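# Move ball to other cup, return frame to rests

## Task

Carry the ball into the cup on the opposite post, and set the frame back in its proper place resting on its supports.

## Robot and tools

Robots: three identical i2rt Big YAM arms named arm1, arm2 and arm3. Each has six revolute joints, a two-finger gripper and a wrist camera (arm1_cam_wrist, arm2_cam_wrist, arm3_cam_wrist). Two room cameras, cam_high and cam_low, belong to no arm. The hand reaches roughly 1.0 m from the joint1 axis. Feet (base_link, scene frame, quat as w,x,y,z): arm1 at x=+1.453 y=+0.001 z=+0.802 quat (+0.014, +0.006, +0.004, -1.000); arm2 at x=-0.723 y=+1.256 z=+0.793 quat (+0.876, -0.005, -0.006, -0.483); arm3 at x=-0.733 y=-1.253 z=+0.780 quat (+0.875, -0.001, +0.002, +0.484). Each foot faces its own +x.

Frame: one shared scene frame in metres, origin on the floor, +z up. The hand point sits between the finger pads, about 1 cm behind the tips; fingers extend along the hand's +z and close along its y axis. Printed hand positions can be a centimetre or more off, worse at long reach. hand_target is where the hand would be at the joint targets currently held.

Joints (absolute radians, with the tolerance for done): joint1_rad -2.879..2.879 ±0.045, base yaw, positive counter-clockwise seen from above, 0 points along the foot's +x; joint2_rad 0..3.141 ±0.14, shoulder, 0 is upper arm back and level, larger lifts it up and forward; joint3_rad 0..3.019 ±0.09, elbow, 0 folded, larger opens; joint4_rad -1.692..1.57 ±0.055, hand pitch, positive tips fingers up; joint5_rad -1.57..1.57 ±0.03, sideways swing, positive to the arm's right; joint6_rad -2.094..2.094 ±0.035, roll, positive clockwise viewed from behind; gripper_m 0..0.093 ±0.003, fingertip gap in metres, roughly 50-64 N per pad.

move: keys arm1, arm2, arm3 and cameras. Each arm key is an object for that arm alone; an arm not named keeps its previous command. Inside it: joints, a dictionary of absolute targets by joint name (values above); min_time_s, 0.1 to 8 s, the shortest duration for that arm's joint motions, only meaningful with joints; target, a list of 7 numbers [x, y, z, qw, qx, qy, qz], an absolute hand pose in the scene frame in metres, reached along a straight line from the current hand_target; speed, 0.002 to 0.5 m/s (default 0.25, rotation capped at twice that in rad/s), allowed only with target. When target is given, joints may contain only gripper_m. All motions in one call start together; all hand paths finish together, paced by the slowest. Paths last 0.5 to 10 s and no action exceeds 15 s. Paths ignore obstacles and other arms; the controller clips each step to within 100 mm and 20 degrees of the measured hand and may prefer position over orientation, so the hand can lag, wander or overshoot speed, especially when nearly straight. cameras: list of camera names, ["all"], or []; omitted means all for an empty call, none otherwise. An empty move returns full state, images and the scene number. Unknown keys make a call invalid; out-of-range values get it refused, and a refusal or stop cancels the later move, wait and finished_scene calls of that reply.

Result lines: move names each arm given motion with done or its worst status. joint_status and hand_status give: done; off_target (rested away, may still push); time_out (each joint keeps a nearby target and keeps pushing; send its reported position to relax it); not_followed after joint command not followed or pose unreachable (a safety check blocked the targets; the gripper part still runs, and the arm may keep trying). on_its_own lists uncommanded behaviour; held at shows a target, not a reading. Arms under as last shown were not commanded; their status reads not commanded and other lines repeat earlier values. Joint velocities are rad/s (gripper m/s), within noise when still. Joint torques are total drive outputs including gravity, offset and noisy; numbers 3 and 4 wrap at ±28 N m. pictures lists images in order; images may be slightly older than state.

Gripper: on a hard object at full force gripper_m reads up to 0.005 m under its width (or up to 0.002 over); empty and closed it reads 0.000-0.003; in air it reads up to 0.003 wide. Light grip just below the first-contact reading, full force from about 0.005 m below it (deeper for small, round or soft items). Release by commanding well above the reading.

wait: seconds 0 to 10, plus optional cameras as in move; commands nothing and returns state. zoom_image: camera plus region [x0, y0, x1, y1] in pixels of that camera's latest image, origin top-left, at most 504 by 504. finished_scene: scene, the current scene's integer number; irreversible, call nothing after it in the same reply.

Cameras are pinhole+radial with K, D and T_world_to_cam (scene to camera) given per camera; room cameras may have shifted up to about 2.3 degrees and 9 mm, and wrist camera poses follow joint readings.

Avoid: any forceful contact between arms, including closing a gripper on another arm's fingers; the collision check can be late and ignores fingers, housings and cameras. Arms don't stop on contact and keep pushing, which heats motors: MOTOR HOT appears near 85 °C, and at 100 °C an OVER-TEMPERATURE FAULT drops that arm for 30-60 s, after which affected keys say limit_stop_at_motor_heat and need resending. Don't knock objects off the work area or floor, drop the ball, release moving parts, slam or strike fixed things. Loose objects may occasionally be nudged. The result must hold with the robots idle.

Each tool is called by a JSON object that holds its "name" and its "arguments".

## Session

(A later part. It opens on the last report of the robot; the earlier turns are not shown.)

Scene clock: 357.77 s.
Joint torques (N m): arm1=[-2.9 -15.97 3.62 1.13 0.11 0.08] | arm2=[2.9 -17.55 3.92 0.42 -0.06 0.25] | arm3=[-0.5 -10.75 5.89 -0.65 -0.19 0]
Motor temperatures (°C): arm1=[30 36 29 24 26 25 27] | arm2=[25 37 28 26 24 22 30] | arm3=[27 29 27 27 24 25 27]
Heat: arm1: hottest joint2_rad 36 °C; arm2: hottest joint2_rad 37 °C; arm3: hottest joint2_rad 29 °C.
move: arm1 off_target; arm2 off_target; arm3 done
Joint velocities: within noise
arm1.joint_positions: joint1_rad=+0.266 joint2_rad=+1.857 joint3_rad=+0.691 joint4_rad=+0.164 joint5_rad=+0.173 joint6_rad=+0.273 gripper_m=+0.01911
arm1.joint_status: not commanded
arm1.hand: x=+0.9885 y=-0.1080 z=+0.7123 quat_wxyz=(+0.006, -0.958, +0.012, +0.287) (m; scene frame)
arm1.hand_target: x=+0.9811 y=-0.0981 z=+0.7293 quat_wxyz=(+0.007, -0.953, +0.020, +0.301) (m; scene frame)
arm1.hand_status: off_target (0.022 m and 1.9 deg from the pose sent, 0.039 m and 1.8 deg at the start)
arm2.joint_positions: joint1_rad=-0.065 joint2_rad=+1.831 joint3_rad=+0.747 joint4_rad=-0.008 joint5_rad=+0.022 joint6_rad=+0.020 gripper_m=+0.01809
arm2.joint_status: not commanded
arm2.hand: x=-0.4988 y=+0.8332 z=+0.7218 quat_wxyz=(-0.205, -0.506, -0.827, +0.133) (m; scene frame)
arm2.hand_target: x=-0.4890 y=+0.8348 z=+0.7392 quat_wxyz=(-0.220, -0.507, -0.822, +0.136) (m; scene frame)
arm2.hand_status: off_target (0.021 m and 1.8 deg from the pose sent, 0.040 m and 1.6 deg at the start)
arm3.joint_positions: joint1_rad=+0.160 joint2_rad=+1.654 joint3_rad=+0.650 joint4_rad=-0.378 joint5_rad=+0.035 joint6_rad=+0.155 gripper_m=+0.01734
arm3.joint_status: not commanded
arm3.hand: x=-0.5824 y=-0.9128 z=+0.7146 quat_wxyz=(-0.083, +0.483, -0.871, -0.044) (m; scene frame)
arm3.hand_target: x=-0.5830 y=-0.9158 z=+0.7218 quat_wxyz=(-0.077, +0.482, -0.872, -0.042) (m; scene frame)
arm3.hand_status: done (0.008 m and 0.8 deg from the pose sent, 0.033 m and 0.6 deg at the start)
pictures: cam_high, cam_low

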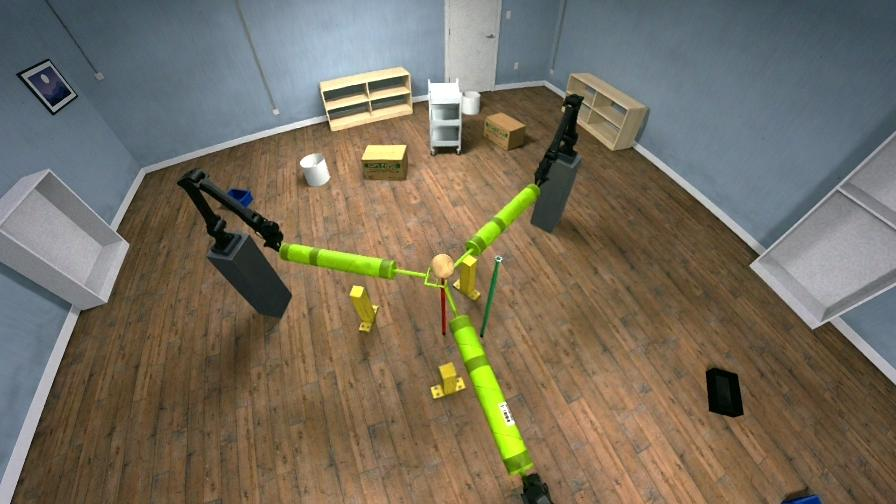

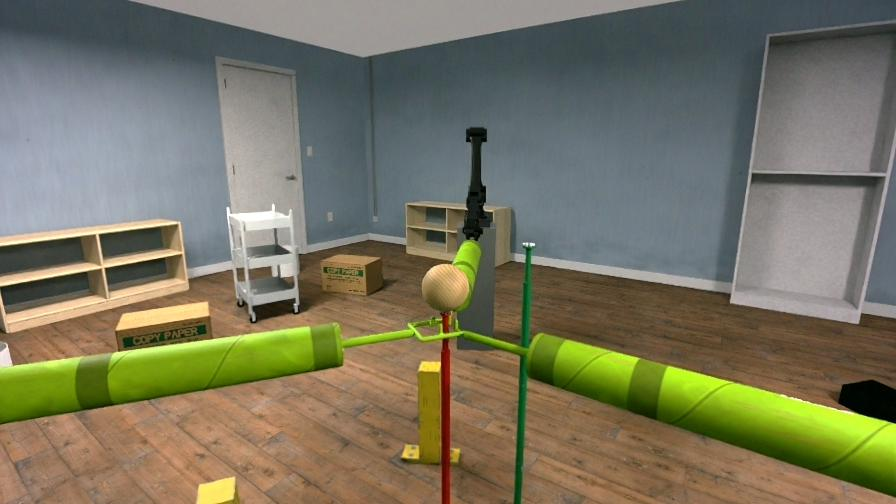

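{"name": "move", "arguments": {"arm1": {"target":[0.9815,-0.098,0.80,0.0063,-0.954,0.02,0.301],"speed":0.05}, "arm2": {"target":[-0.489,0.835,0.81,0.22,0.507,0.822,-0.136],"speed":0.05}, "arm3": {"target":[-0.583,-0.916,0.792,0.0763,-0.4822,0.8717,0.0422],"speed":0.05}, "cameras": ["cam_high","cam_low"]}}

{"name": "zoom_image", "arguments": {"camera": "cam_high", "region": [400, 210, 530, 310]}}

{"name": "zoom_image", "arguments": {"camera": "cam_low", "region": [390, 190, 560, 370]}}

Scene clock: 368.73 s.
Joint torques (N m): arm1=[-2.02 -14.51 6.68 0.24 0.09 0.16] | arm2=[2.49 -15.91 7.05 -0.31 -0.07 0.21] | arm3=[-0.32 -10.46 7.54 -1.4 -0.16 0.02]
Motor temperatures (°C): arm1=[30 35 29 24 26 25 27] | arm2=[25 36 28 26 24 22 30] | arm3=[27 29 27 27 24 25 27]
Heat: arm1: hottest joint2_rad 35 °C; arm2: hottest joint2_rad 36 °C; arm3: hottest joint2_rad 29 °C.
move: arm1 off_target; arm2 off_target; arm3 off_target
Joint velocities: within noise
arm1.joint_positions: joint1_rad=+0.255 joint2_rad=+1.649 joint3_rad=+0.692 joint4_rad=-0.043 joint5_rad=+0.173 joint6_rad=+0.263 gripper_m=+0.01911
arm1.joint_status: not commanded
arm1.hand: x=+0.9915 y=-0.1019 z=+0.7793 quat_wxyz=(+0.009, -0.958, +0.013, +0.287) (m; scene frame)
arm1.hand_target: x=+0.9817 y=-0.0979 z=+0.7995 quat_wxyz=(+0.007, -0.953, +0.020, +0.301) (m; scene frame)
arm1.hand_status: off_target (0.023 m and 1.9 deg from the pose sent, 0.088 m and 1.9 deg at the start)
arm2.joint_positions: joint1_rad=-0.060 joint2_rad=+1.644 joint3_rad=+0.758 joint4_rad=-0.206 joint5_rad=+0.022 joint6_rad=+0.024 gripper_m=+0.01809
arm2.joint_status: not commanded
arm2.hand: x=-0.4994 y=+0.8395 z=+0.7876 quat_wxyz=(-0.206, -0.506, -0.827, +0.132) (m; scene frame)
arm2.hand_target: x=-0.4891 y=+0.8352 z=+0.8095 quat_wxyz=(-0.220, -0.507, -0.822, +0.136) (m; scene frame)
arm2.hand_status: off_target (0.025 m and 1.8 deg from the pose sent, 0.089 m and 1.8 deg at the start)
arm3.joint_positions: joint1_rad=+0.158 joint2_rad=+1.479 joint3_rad=+0.708 joint4_rad=-0.596 joint5_rad=+0.034 joint6_rad=+0.153 gripper_m=+0.01734
arm3.joint_status: not commanded
arm3.hand: x=-0.5794 y=-0.9071 z=+0.7829 quat_wxyz=(-0.089, +0.483, -0.870, -0.048) (m; scene frame)
arm3.hand_target: x=-0.5829 y=-0.9156 z=+0.7915 quat_wxyz=(-0.077, +0.482, -0.872, -0.043) (m; scene frame)
arm3.hand_status: off_target (0.013 m and 1.6 deg from the pose sent, 0.078 m and 0.8 deg at the start)
pictures: cam_high, cam_low

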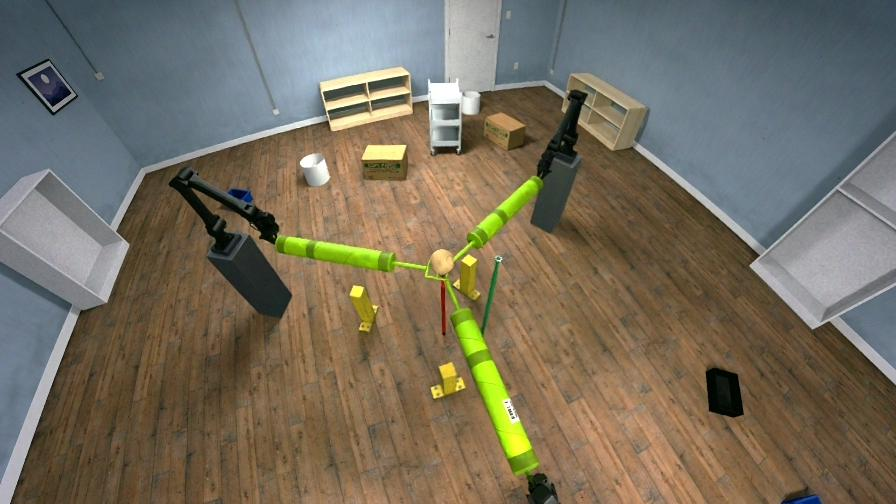

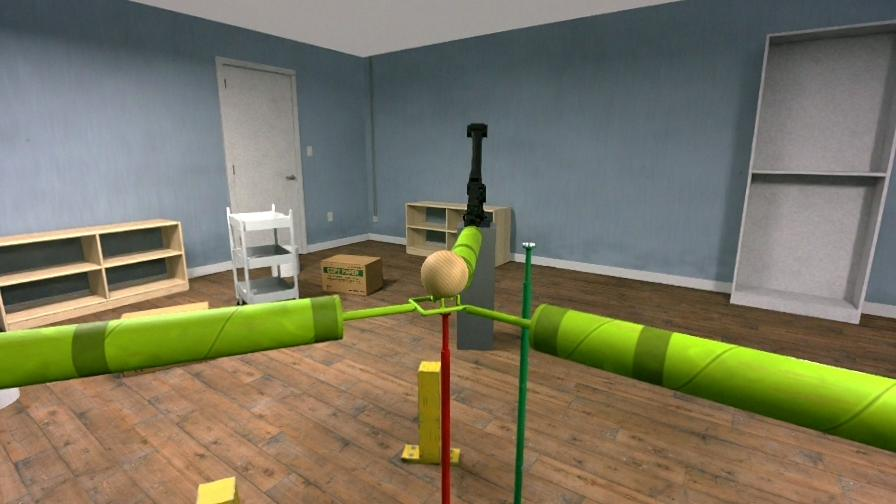

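Scaled by 3.877 from the camera's 896x504 image, which has a finer 1280x720 frame.

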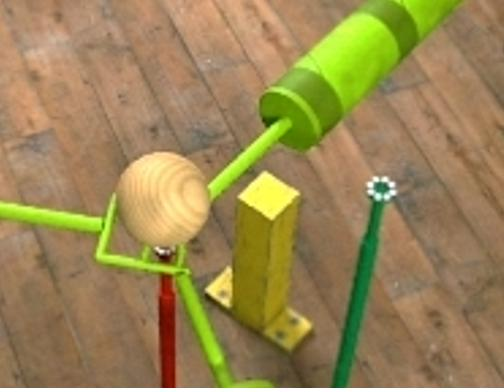

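Scaled by 2.800 from the camera's 896x504 image, which has a finer 1280x720 frame.

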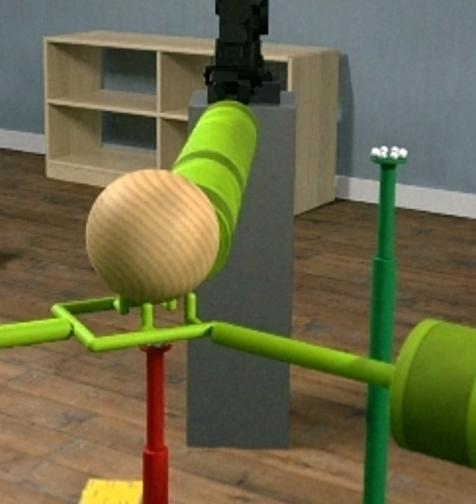

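{"name": "move", "arguments": {"arm1": {"target":[0.98,-0.101,0.978,0.0063,-0.954,0.02,0.301],"speed":0.08}, "arm2": {"target":[-0.486,0.833,0.99,0.22,0.507,0.822,-0.136],"speed":0.08}, "arm3": {"target":[-0.585,-0.919,0.969,0.0763,-0.4822,0.8717,0.0422],"speed":0.08}, "cameras": ["cam_high","cam_low"]}}

{"name": "zoom_image", "arguments": {"camera": "cam_low", "region": [390, 150, 560, 330]}}

Scene clock: 398.47 s.
Joint torques (N m): arm1=[-1.67 -13.45 12.25 -0.01 0.39 0.19] | arm2=[2.73 -15.38 12.23 -0.38 -0.32 0.23] | arm3=[-0.15 -10.52 11.78 -2.44 -0.17 0.05]
Motor temperatures (°C): arm1=[30 35 32 24 26 25 27] | arm2=[25 35 32 26 23 22 30] | arm3=[27 29 29 27 24 25 27]
Heat: arm1: hottest joint2_rad 35 °C; arm2: hottest joint2_rad 35 °C; arm3: hottest joint2_rad 29 °C.
move: arm1 off_target; arm2 off_target; arm3 off_target
Joint velocities: within noise
arm1.joint_positions: joint1_rad=+0.255 joint2_rad=+1.328 joint3_rad=+0.890 joint4_rad=-0.593 joint5_rad=+0.167 joint6_rad=+0.263 gripper_m=+0.01911
arm1.joint_status: not commanded
arm1.hand: x=+0.9927 y=-0.1036 z=+0.9371 quat_wxyz=(+0.010, -0.962, +0.011, +0.272) (m; scene frame)
arm1.hand_target: x=+0.9812 y=-0.1008 z=+0.9774 quat_wxyz=(+0.006, -0.953, +0.020, +0.301) (m; scene frame)
arm1.hand_status: off_target (0.043 m and 3.6 deg from the pose sent, 0.199 m and 1.8 deg at the start)
arm2.joint_positions: joint1_rad=-0.060 joint2_rad=+1.384 joint3_rad=+0.984 joint4_rad=-0.742 joint5_rad=+0.029 joint6_rad=+0.024 gripper_m=+0.01809
arm2.joint_status: not commanded
arm2.hand: x=-0.5012 y=+0.8409 z=+0.9417 quat_wxyz=(-0.184, -0.509, -0.832, +0.123) (m; scene frame)
arm2.hand_target: x=-0.4871 y=+0.8346 z=+0.9891 quat_wxyz=(-0.221, -0.507, -0.822, +0.136) (m; scene frame)
arm2.hand_status: off_target (0.051 m and 4.6 deg from the pose sent, 0.203 m and 1.8 deg at the start)
arm3.joint_positions: joint1_rad=+0.158 joint2_rad=+1.243 joint3_rad=+0.973 joint4_rad=-1.112 joint5_rad=+0.035 joint6_rad=+0.153 gripper_m=+0.01734
arm3.joint_status: not commanded
arm3.hand: x=-0.5787 y=-0.9064 z=+0.9437 quat_wxyz=(-0.083, +0.483, -0.870, -0.043) (m; scene frame)
arm3.hand_target: x=-0.5847 y=-0.9184 z=+0.9675 quat_wxyz=(-0.077, +0.482, -0.872, -0.043) (m; scene frame)
arm3.hand_status: off_target (0.029 m and 0.8 deg from the pose sent, 0.187 m and 1.6 deg at the start)
pictures: cam_high, cam_low

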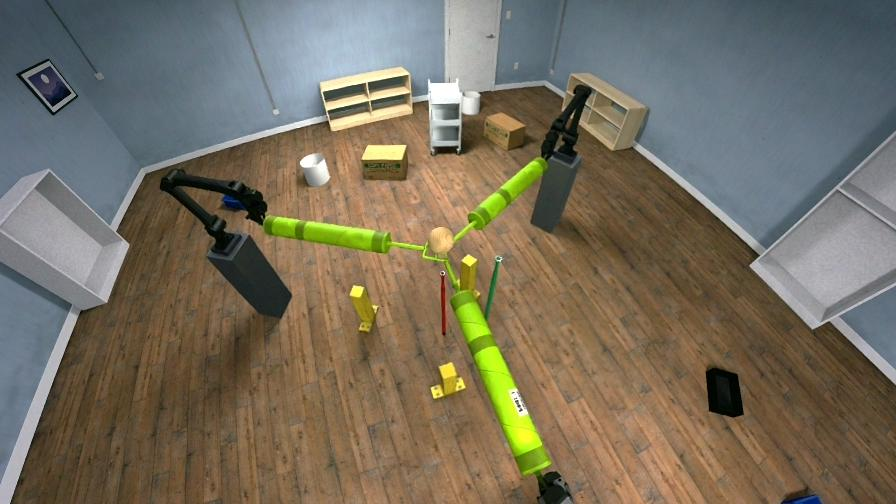

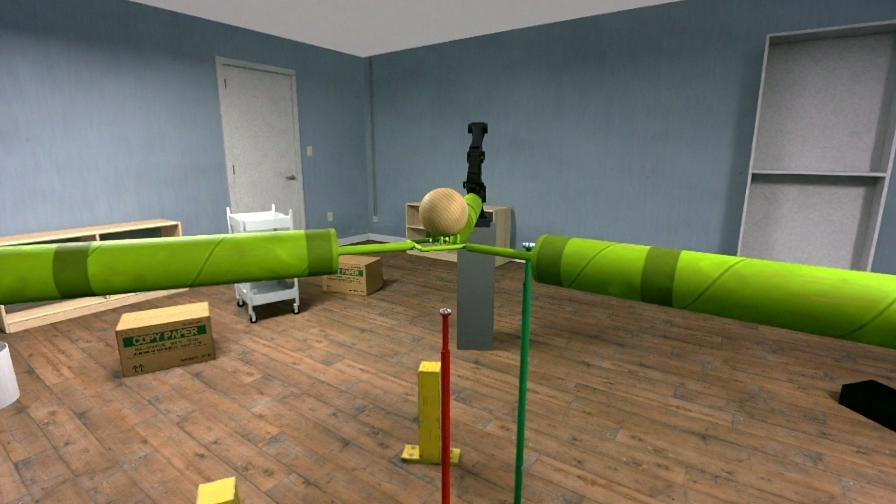

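Scaled by 2.800 from the camera's 896x504 image, which has a finer 1280x720 frame.

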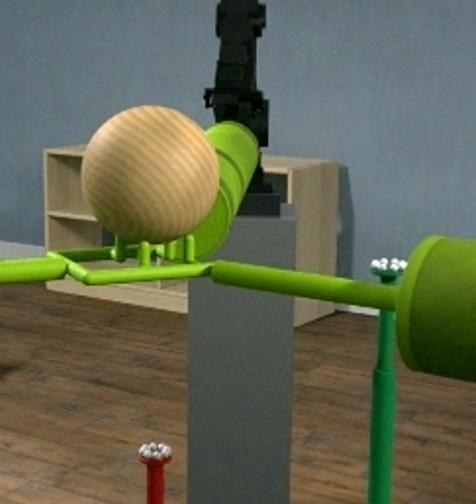

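{"name": "move", "arguments": {"arm1": {"target":[1.077,0.165,1.013,0.0063,-0.954,0.02,0.301],"speed":0.1}, "arm2": {"target":[-0.388,1.098,1.031,0.22,0.507,0.822,-0.136],"speed":0.1}, "arm3": {"target":[-0.487,-0.655,0.997,0.0763,-0.4822,0.8717,0.0422],"speed":0.1}, "cameras": ["all"]}}

{"name": "zoom_image", "arguments": {"camera": "cam_low", "region": [430, 120, 600, 300]}}

{"name": "zoom_image", "arguments": {"camera": "cam_high", "region": [420, 170, 570, 300]}}

Scene clock: 419.47 s.
Joint torques (N m): arm1=[-3.19 -8.23 14.31 0.43 -0.53 0.12] | arm2=[3.84 -10.29 12.27 -0.46 0.17 0.29] | arm3=[1.08 -17.67 14 -1.65 0.07 0.19]
Motor temperatures (°C): arm1=[30 33 39 24 26 25 27] | arm2=[25 35 37 26 23 22 30] | arm3=[27 29 35 27 23 25 28]
Heat: arm1: hottest joint3_rad 39 °C; arm2: hottest joint3_rad 37 °C; arm3: hottest joint3_rad 35 °C.
move: arm1 off_target; arm2 off_target; arm3 off_target
Joint velocities: within noise
arm1.joint_positions: joint1_rad=-0.540 joint2_rad=+1.099 joint3_rad=+0.796 joint4_rad=-0.785 joint5_rad=-0.277 joint6_rad=-0.405 gripper_m=+0.01911
arm1.joint_status: not commanded
arm1.hand: x=+1.0903 y=+0.1473 z=+0.9699 quat_wxyz=(-0.011, -0.964, +0.017, +0.267) (m; scene frame)
arm1.hand_target: x=+1.0789 y=+0.1637 z=+1.0125 quat_wxyz=(+0.007, -0.953, +0.020, +0.301) (m; scene frame)
arm1.hand_status: off_target (0.048 m and 4.6 deg from the pose sent, 0.291 m and 3.6 deg at the start)
arm2.joint_positions: joint1_rad=+0.695 joint2_rad=+1.116 joint3_rad=+0.910 joint4_rad=-1.069 joint5_rad=+0.361 joint6_rad=+0.726 gripper_m=+0.01809
arm2.joint_status: not commanded
arm2.hand: x=-0.4017 y=+1.0893 z=+0.9937 quat_wxyz=(-0.185, -0.505, -0.830, +0.149) (m; scene frame)
arm2.hand_target: x=-0.3894 y=+1.0977 z=+1.0301 quat_wxyz=(-0.220, -0.507, -0.822, +0.135) (m; scene frame)
arm2.hand_status: off_target (0.041 m and 4.4 deg from the pose sent, 0.295 m and 4.5 deg at the start)
arm3.joint_positions: joint1_rad=+0.166 joint2_rad=+1.943 joint3_rad=+1.888 joint4_rad=-1.338 joint5_rad=+0.033 joint6_rad=+0.161 gripper_m=+0.01734
arm3.joint_status: not commanded
arm3.hand: x=-0.4784 y=-0.6563 z=+0.9704 quat_wxyz=(-0.078, +0.483, -0.871, -0.042) (m; scene frame)
arm3.hand_target: x=-0.4871 y=-0.6555 z=+0.9967 quat_wxyz=(-0.077, +0.482, -0.871, -0.043) (m; scene frame)
arm3.hand_status: off_target (0.028 m and 0.2 deg from the pose sent, 0.273 m and 0.8 deg at the start)
pictures: arm1_cam_wrist, arm2_cam_wrist, arm3_cam_wrist, cam_high, cam_low
camera_calibration:
arm1_cam_wrist: T_world_to_cam=[[0.0316558, 0.999467, -0.00791385, -0.176053], [0.995103, -0.0307738, 0.0939327, -1.17031], [0.0936391, -0.0108486, -0.995547, 0.991644], [0, 0, 0, 1]] pos_world=[1.07729, 0.150703, 1.09576]
arm2_cam_wrist: T_world_to_cam=[[-0.895718, -0.440221, 0.062408, 0.0562452], [-0.428939, 0.89252, 0.139356, -1.27637], [-0.117048, 0.0980544, -0.988274, 0.953735], [0, 0, 0, 1]] pos_world=[-0.385475, 1.07043, 1.11691]
arm3_cam_wrist: T_world_to_cam=[[0.852157, -0.523286, 0.000651774, 0.0633816], [-0.469655, -0.76427, 0.441946, -1.15319], [-0.230766, -0.376914, -0.897041, 0.640564], [0, 0, 0, 1]] pos_world=[-0.44779, -0.606741, 1.08422]

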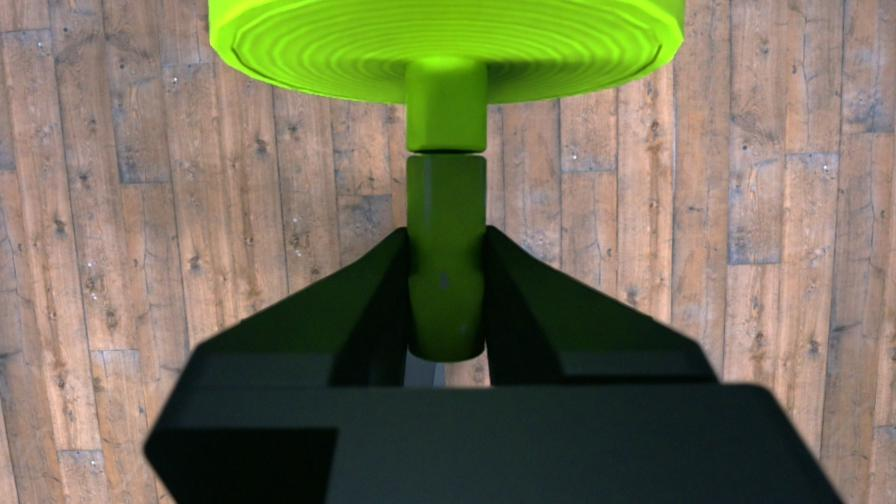

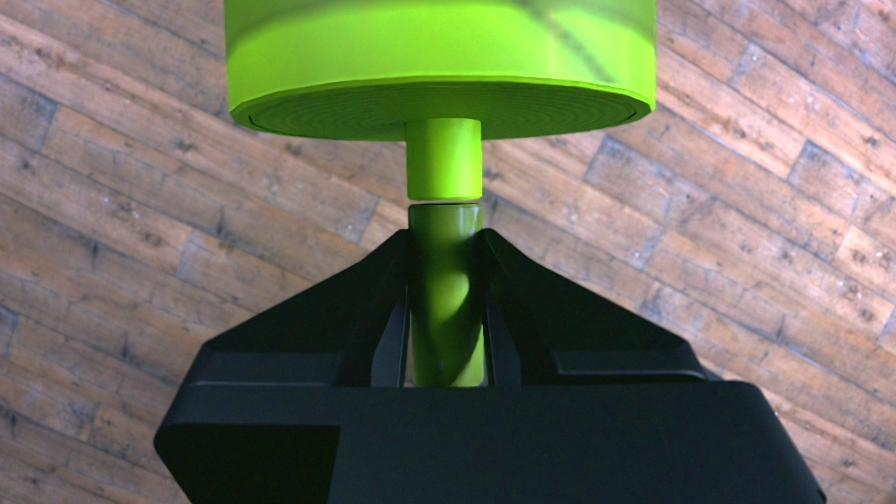

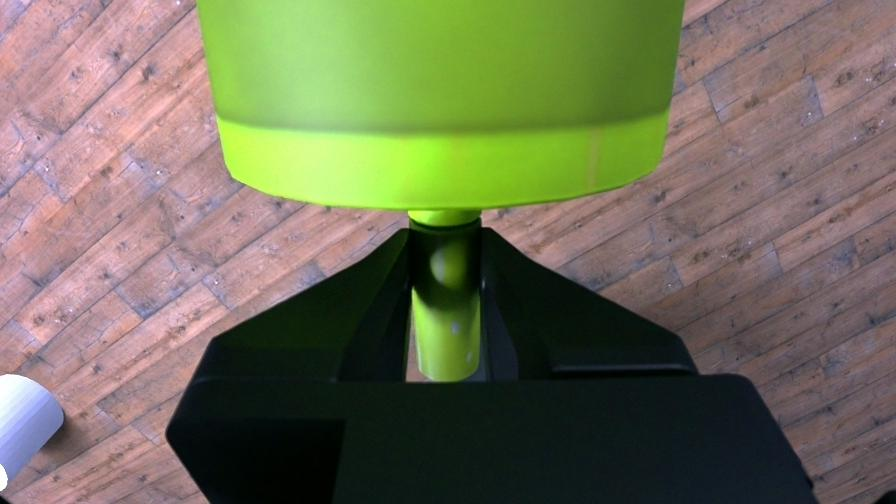

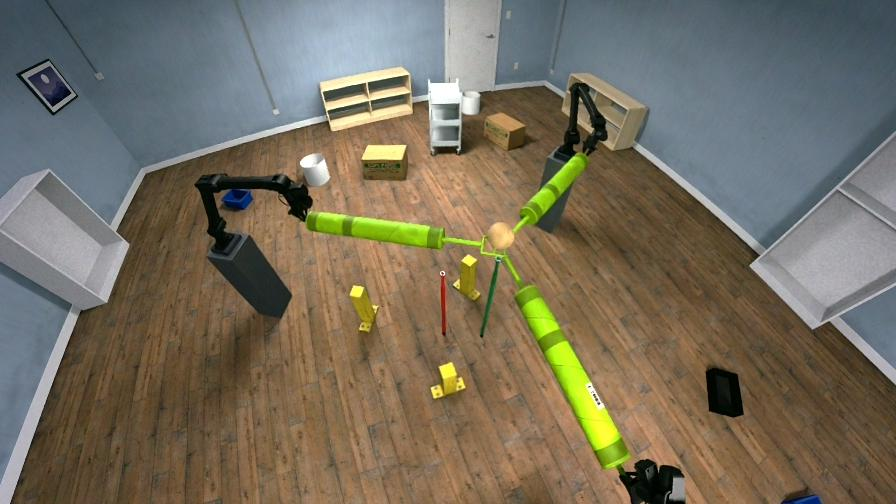

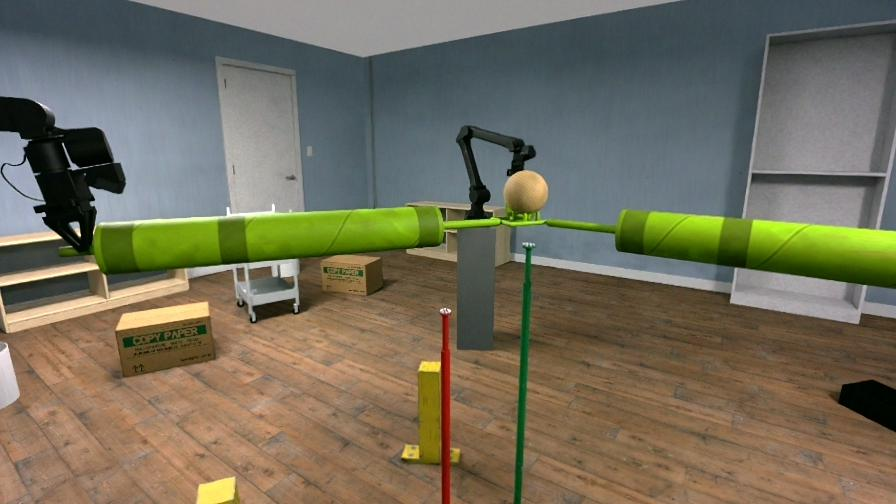

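Scaled by 2.800 from the camera's 896x504 image, which has a finer 1280x720 frame.

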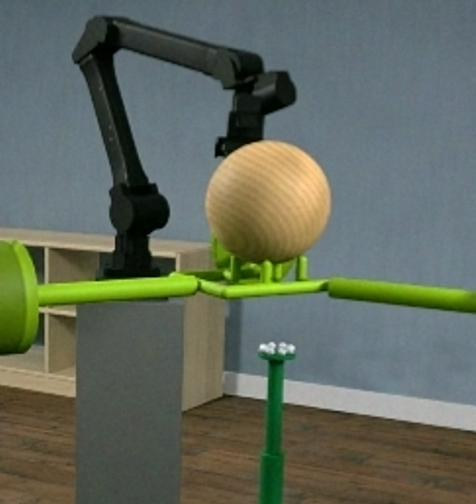

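Scaled by 3.360 from the camera's 896x504 image, which has a finer 1280x720 frame.

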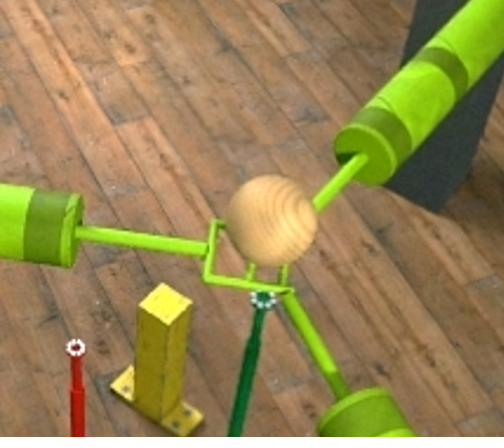

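{"name": "move", "arguments": {"arm1": {"target":[1.089,0.166,0.952,0.0063,-0.954,0.02,0.301],"speed":0.05}, "arm2": {"target":[-0.374,1.098,0.957,0.22,0.507,0.822,-0.136],"speed":0.05}, "arm3": {"target":[-0.479,-0.657,0.942,0.0763,-0.4822,0.8717,0.0422],"speed":0.05}, "cameras": ["cam_high","cam_low"]}}

{"name": "zoom_image", "arguments": {"camera": "cam_low", "region": [460, 140, 600, 280]}}

{"name": "zoom_image", "arguments": {"camera": "cam_high", "region": [450, 190, 550, 290]}}

Scene clock: 445.50 s.
Joint torques (N m): arm1=[-3.6 -8.18 9.83 2.39 -0.39 0.06] | arm2=[3.37 -8.64 8.64 1.48 0.25 0.24] | arm3=[0.32 -17.96 9.87 -0.23 -0.07 0.05]
Motor temperatures (°C): arm1=[30 31 44 24 26 25 27] | arm2=[25 33 40 26 24 22 30] | arm3=[27 30 44 27 23 25 28]
Heat: arm1: hottest joint3_rad 44 °C; arm2: hottest joint3_rad 40 °C; arm3: hottest joint3_rad 44 °C.
move: arm1 off_target; arm2 off_target; arm3 done
Joint velocities: within noise
arm1.joint_positions: joint1_rad=-0.555 joint2_rad=+1.129 joint3_rad=+0.705 joint4_rad=-0.664 joint5_rad=-0.292 joint6_rad=-0.416 gripper_m=+0.01911
arm1.joint_status: not commanded
arm1.hand: x=+1.0968 y=+0.1483 z=+0.9305 quat_wxyz=(-0.014, -0.963, +0.017, +0.269) (m; scene frame)
arm1.hand_target: x=+1.0898 y=+0.1654 z=+0.9522 quat_wxyz=(+0.007, -0.954, +0.020, +0.300) (m; scene frame)
arm1.hand_status: off_target (0.029 m and 4.4 deg from the pose sent, 0.026 m and 4.5 deg at the start)
arm2.joint_positions: joint1_rad=+0.717 joint2_rad=+1.175 joint3_rad=+0.826 joint4_rad=-0.913 joint5_rad=+0.366 joint6_rad=+0.748 gripper_m=+0.01809
arm2.joint_status: not commanded
arm2.hand: x=-0.3884 y=+1.0925 z=+0.9476 quat_wxyz=(-0.194, -0.506, -0.828, +0.146) (m; scene frame)
arm2.hand_target: x=-0.3745 y=+1.0982 z=+0.9573 quat_wxyz=(-0.220, -0.507, -0.822, +0.135) (m; scene frame)
arm2.hand_status: off_target (0.018 m and 3.2 deg from the pose sent, 0.047 m and 4.4 deg at the start)
arm3.joint_positions: joint1_rad=+0.162 joint2_rad=+1.962 joint3_rad=+1.823 joint4_rad=-1.242 joint5_rad=+0.034 joint6_rad=+0.161 gripper_m=+0.01734
arm3.joint_status: not commanded
arm3.hand: x=-0.4735 y=-0.6521 z=+0.9353 quat_wxyz=(-0.083, +0.481, -0.872, -0.045) (m; scene frame)
arm3.hand_target: x=-0.4788 y=-0.6570 z=+0.9419 quat_wxyz=(-0.076, +0.482, -0.872, -0.042) (m; scene frame)
arm3.hand_status: done (0.010 m and 0.8 deg from the pose sent, 0.028 m and 0.2 deg at the start)
pictures: cam_high, cam_low

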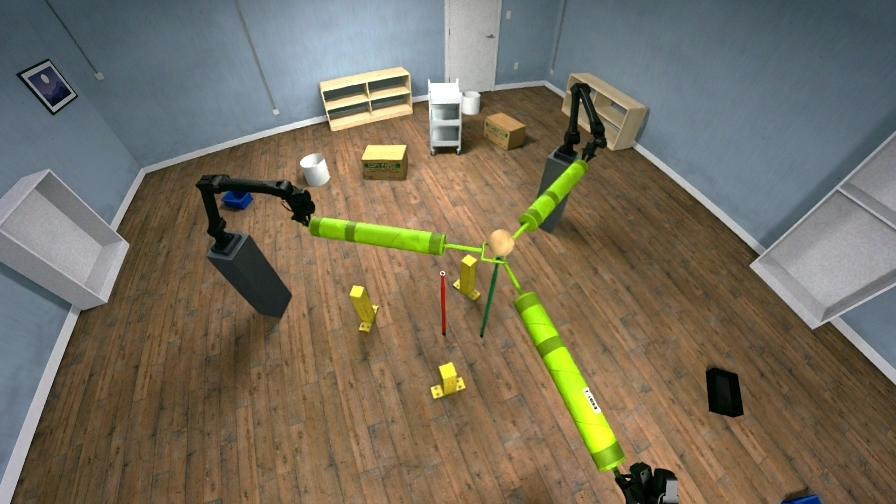

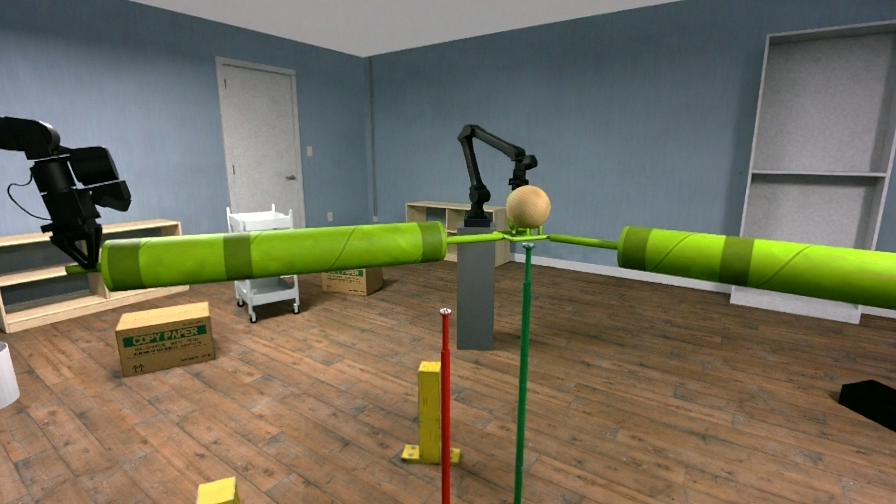

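Scaled by 3.600 from the camera's 896x504 image, which has a finer 1280x720 frame.

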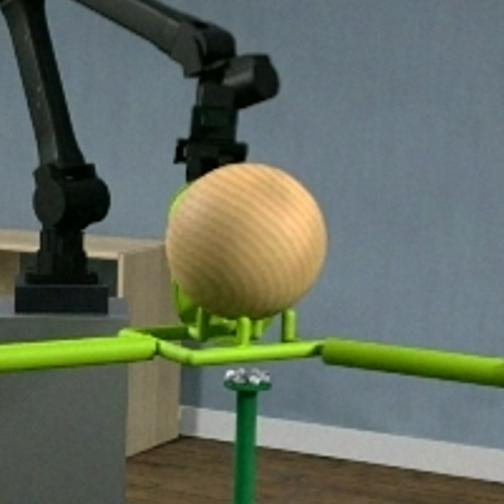

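Scaled by 5.040 from the camera's 896x504 image, which has a finer 1280x720 frame.

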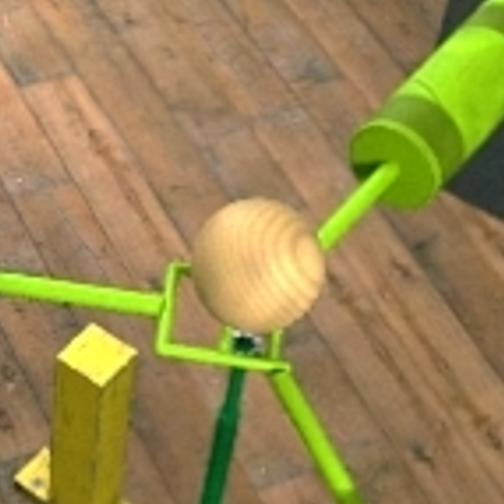

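{"name": "move", "arguments": {"arm1": {"target":[1.089,0.166,0.879,0.0063,-0.954,0.02,0.301],"speed":0.04}, "arm2": {"target":[-0.374,1.098,0.878,0.22,0.507,0.822,-0.136],"speed":0.04}, "arm3": {"target":[-0.479,-0.657,0.867,0.0763,-0.4822,0.8717,0.0422],"speed":0.04}, "cameras": ["cam_high","cam_low"]}}

{"name": "zoom_image", "arguments": {"camera": "cam_low", "region": [460, 160, 600, 300]}}

{"name": "zoom_image", "arguments": {"camera": "cam_high", "region": [450, 190, 550, 290]}}

Scene clock: 460.27 s.
Joint torques (N m): arm1=[-3.25 -8.41 8.21 2.45 -0.28 0.09] | arm2=[3.14 -8.64 7.3 1.47 0.14 0.25] | arm3=[0.32 -17.2 9.16 0.08 -0.12 0.05]
Motor temperatures (°C): arm1=[30 31 43 24 26 25 28] | arm2=[25 33 40 26 24 22 30] | arm3=[27 30 41 27 23 25 28]
Heat: arm1: hottest joint3_rad 43 °C; arm2: hottest joint3_rad 40 °C; arm3: hottest joint3_rad 41 °C.
move: arm1 off_target; arm2 off_target; arm3 done
Joint velocities: within noise
arm1.joint_positions: joint1_rad=-0.556 joint2_rad=+1.250 joint3_rad=+0.587 joint4_rad=-0.415 joint5_rad=-0.293 joint6_rad=-0.416 gripper_m=+0.01911
arm1.joint_status: not commanded
arm1.hand: x=+1.0968 y=+0.1492 z=+0.8634 quat_wxyz=(-0.012, -0.961, +0.016, +0.274) (m; scene frame)
arm1.hand_target: x=+1.0895 y=+0.1657 z=+0.8793 quat_wxyz=(+0.007, -0.954, +0.020, +0.300) (m; scene frame)
arm1.hand_status: off_target (0.024 m and 3.8 deg from the pose sent, 0.055 m and 4.4 deg at the start)
arm2.joint_positions: joint1_rad=+0.723 joint2_rad=+1.280 joint3_rad=+0.691 joint4_rad=-0.662 joint5_rad=+0.370 joint6_rad=+0.751 gripper_m=+0.01809
arm2.joint_status: not commanded
arm2.hand: x=-0.3864 y=+1.0923 z=+0.8740 quat_wxyz=(-0.201, -0.505, -0.827, +0.145) (m; scene frame)
arm2.hand_target: x=-0.3743 y=+1.0982 z=+0.8782 quat_wxyz=(-0.220, -0.507, -0.822, +0.135) (m; scene frame)
arm2.hand_status: off_target (0.014 m and 2.5 deg from the pose sent, 0.071 m and 3.2 deg at the start)
arm3.joint_positions: joint1_rad=+0.161 joint2_rad=+1.995 joint3_rad=+1.698 joint4_rad=-1.074 joint5_rad=+0.035 joint6_rad=+0.161 gripper_m=+0.01734
arm3.joint_status: not commanded
arm3.hand: x=-0.4731 y=-0.6526 z=+0.8697 quat_wxyz=(-0.087, +0.480, -0.871, -0.047) (m; scene frame)
arm3.hand_target: x=-0.4788 y=-0.6569 z=+0.8670 quat_wxyz=(-0.076, +0.482, -0.872, -0.042) (m; scene frame)
arm3.hand_status: done (0.008 m and 1.4 deg from the pose sent, 0.069 m and 0.9 deg at the start)
pictures: cam_high, cam_low

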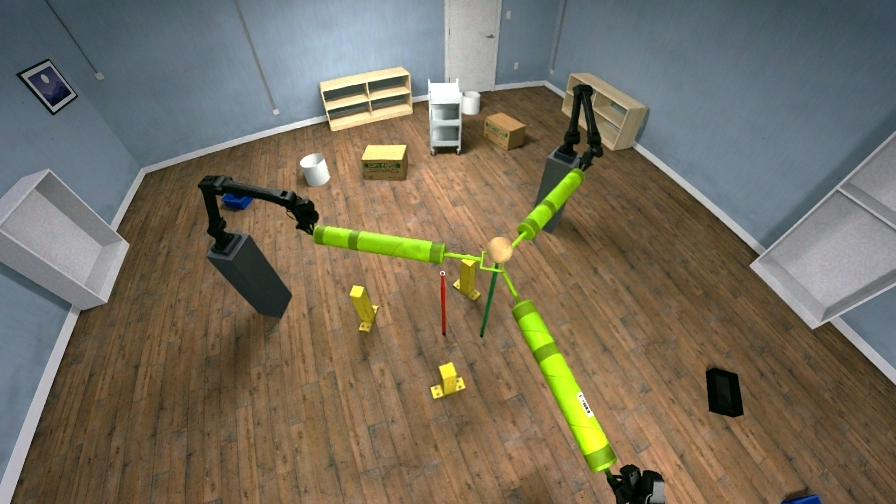

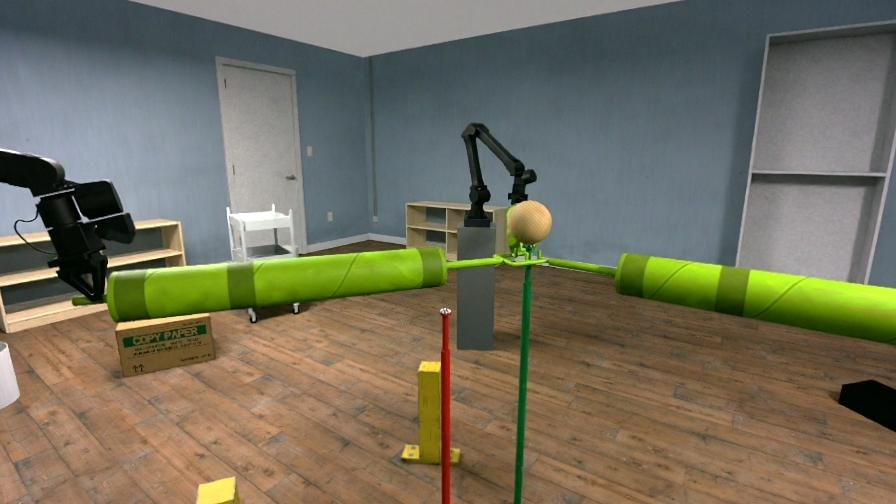

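Scaled by 3.600 from the camera's 896x504 image, which has a finer 1280x720 frame.

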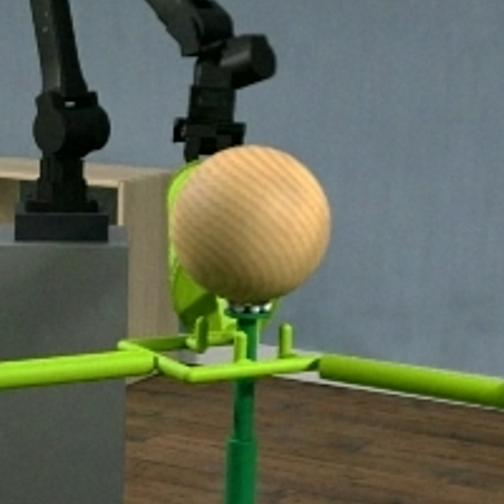

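Scaled by 5.040 from the camera's 896x504 image, which has a finer 1280x720 frame.

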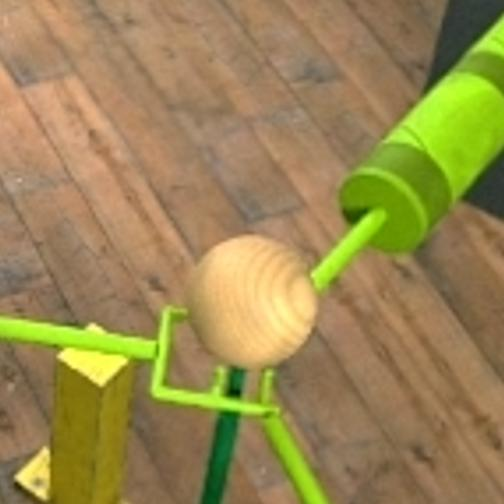

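{"name": "move", "arguments": {"arm1": {"target":[1.034,0.072,0.868,0.0063,-0.954,0.02,0.301],"speed":0.06}, "arm2": {"target":[-0.431,1.012,0.866,0.22,0.507,0.822,-0.136],"speed":0.06}, "arm3": {"target":[-0.534,-0.744,0.857,0.0763,-0.4822,0.8717,0.0422],"speed":0.06}, "cameras": ["cam_high","cam_low"]}}

{"name": "zoom_image", "arguments": {"camera": "cam_low", "region": [430, 160, 600, 330]}}

Scene clock: 472.47 s.
Joint torques (N m): arm1=[-0.67 -8.7 9.59 1.78 0.57 0.26] | arm2=[1.32 -10.99 6.09 0.96 -0.28 0.03] | arm3=[1.73 -17.49 7.34 -0.39 -0.07 0.24]
Motor temperatures (°C): arm1=[30 30 42 24 26 25 28] | arm2=[25 32 39 26 23 22 30] | arm3=[27 31 40 27 23 25 28]
Heat: arm1: hottest joint3_rad 42 °C; arm2: hottest joint3_rad 39 °C; arm3: hottest joint3_rad 40 °C.
move: arm1 off_target; arm2 off_target; arm3 off_target
Joint velocities: within noise
arm1.joint_positions: joint1_rad=-0.244 joint2_rad=+1.307 joint3_rad=+0.578 joint4_rad=-0.285 joint5_rad=-0.125 joint6_rad=-0.143 gripper_m=+0.01911
arm1.joint_status: not commanded
arm1.hand: x=+1.0530 y=+0.0659 z=+0.8478 quat_wxyz=(-0.005, -0.961, +0.016, +0.275) (m; scene frame)
arm1.hand_target: x=+1.0349 y=+0.0717 z=+0.8685 quat_wxyz=(+0.006, -0.953, +0.020, +0.301) (m; scene frame)
arm1.hand_status: off_target (0.028 m and 3.4 deg from the pose sent, 0.100 m and 3.8 deg at the start)
arm2.joint_positions: joint1_rad=+0.419 joint2_rad=+1.280 joint3_rad=+0.626 joint4_rad=-0.501 joint5_rad=+0.252 joint6_rad=+0.459 gripper_m=+0.01809
arm2.joint_status: not commanded
arm2.hand: x=-0.4324 y=+1.0098 z=+0.8573 quat_wxyz=(-0.203, -0.507, -0.826, +0.141) (m; scene frame)
arm2.hand_target: x=-0.4310 y=+1.0119 z=+0.8657 quat_wxyz=(-0.220, -0.507, -0.822, +0.136) (m; scene frame)
arm2.hand_status: off_target (0.009 m and 2.1 deg from the pose sent, 0.092 m and 2.5 deg at the start)
arm3.joint_positions: joint1_rad=+0.177 joint2_rad=+1.806 joint3_rad=+1.328 joint4_rad=-0.914 joint5_rad=+0.040 joint6_rad=+0.176 gripper_m=+0.01734
arm3.joint_status: not commanded
arm3.hand: x=-0.5176 y=-0.7365 z=+0.8406 quat_wxyz=(-0.080, +0.482, -0.872, -0.040) (m; scene frame)
arm3.hand_target: x=-0.5333 y=-0.7438 z=+0.8560 quat_wxyz=(-0.076, +0.482, -0.872, -0.042) (m; scene frame)
arm3.hand_status: off_target (0.024 m and 0.5 deg from the pose sent, 0.111 m and 1.4 deg at the start)
pictures: cam_high, cam_low

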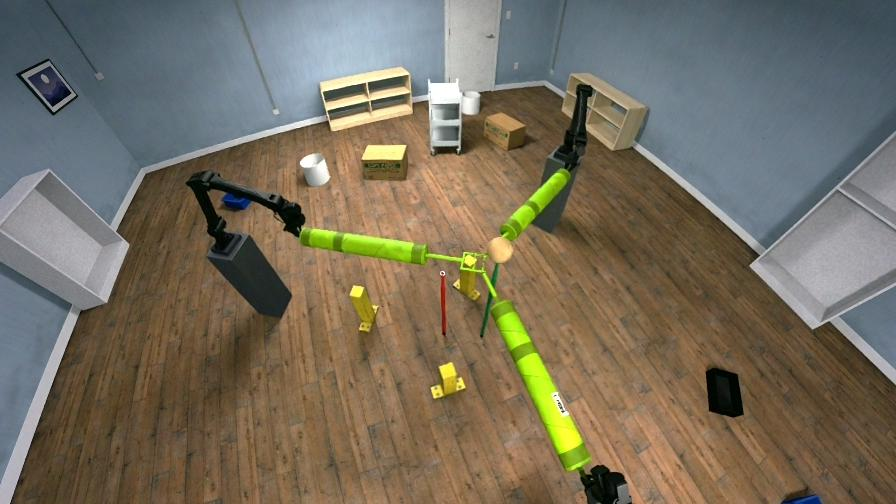

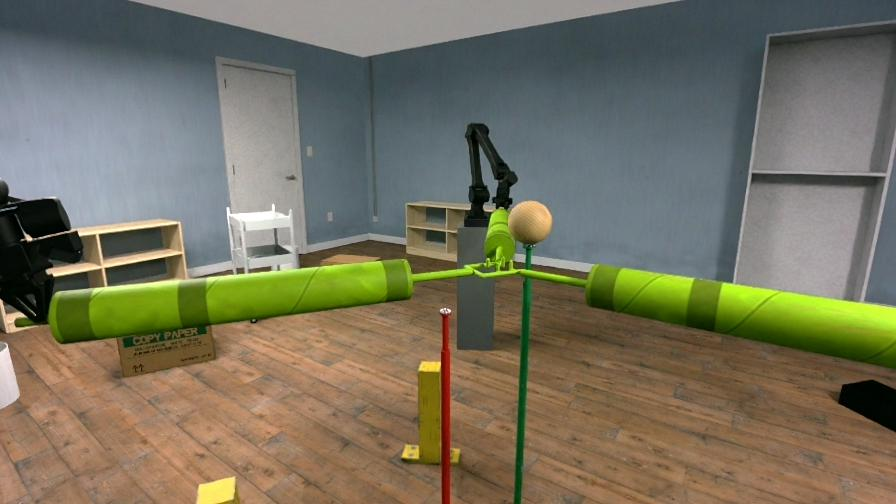

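Scaled by 2.965 from the camera's 896x504 image, which has a finer 1280x720 frame.

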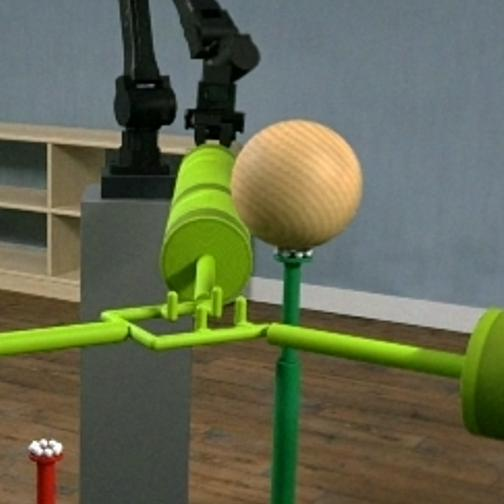

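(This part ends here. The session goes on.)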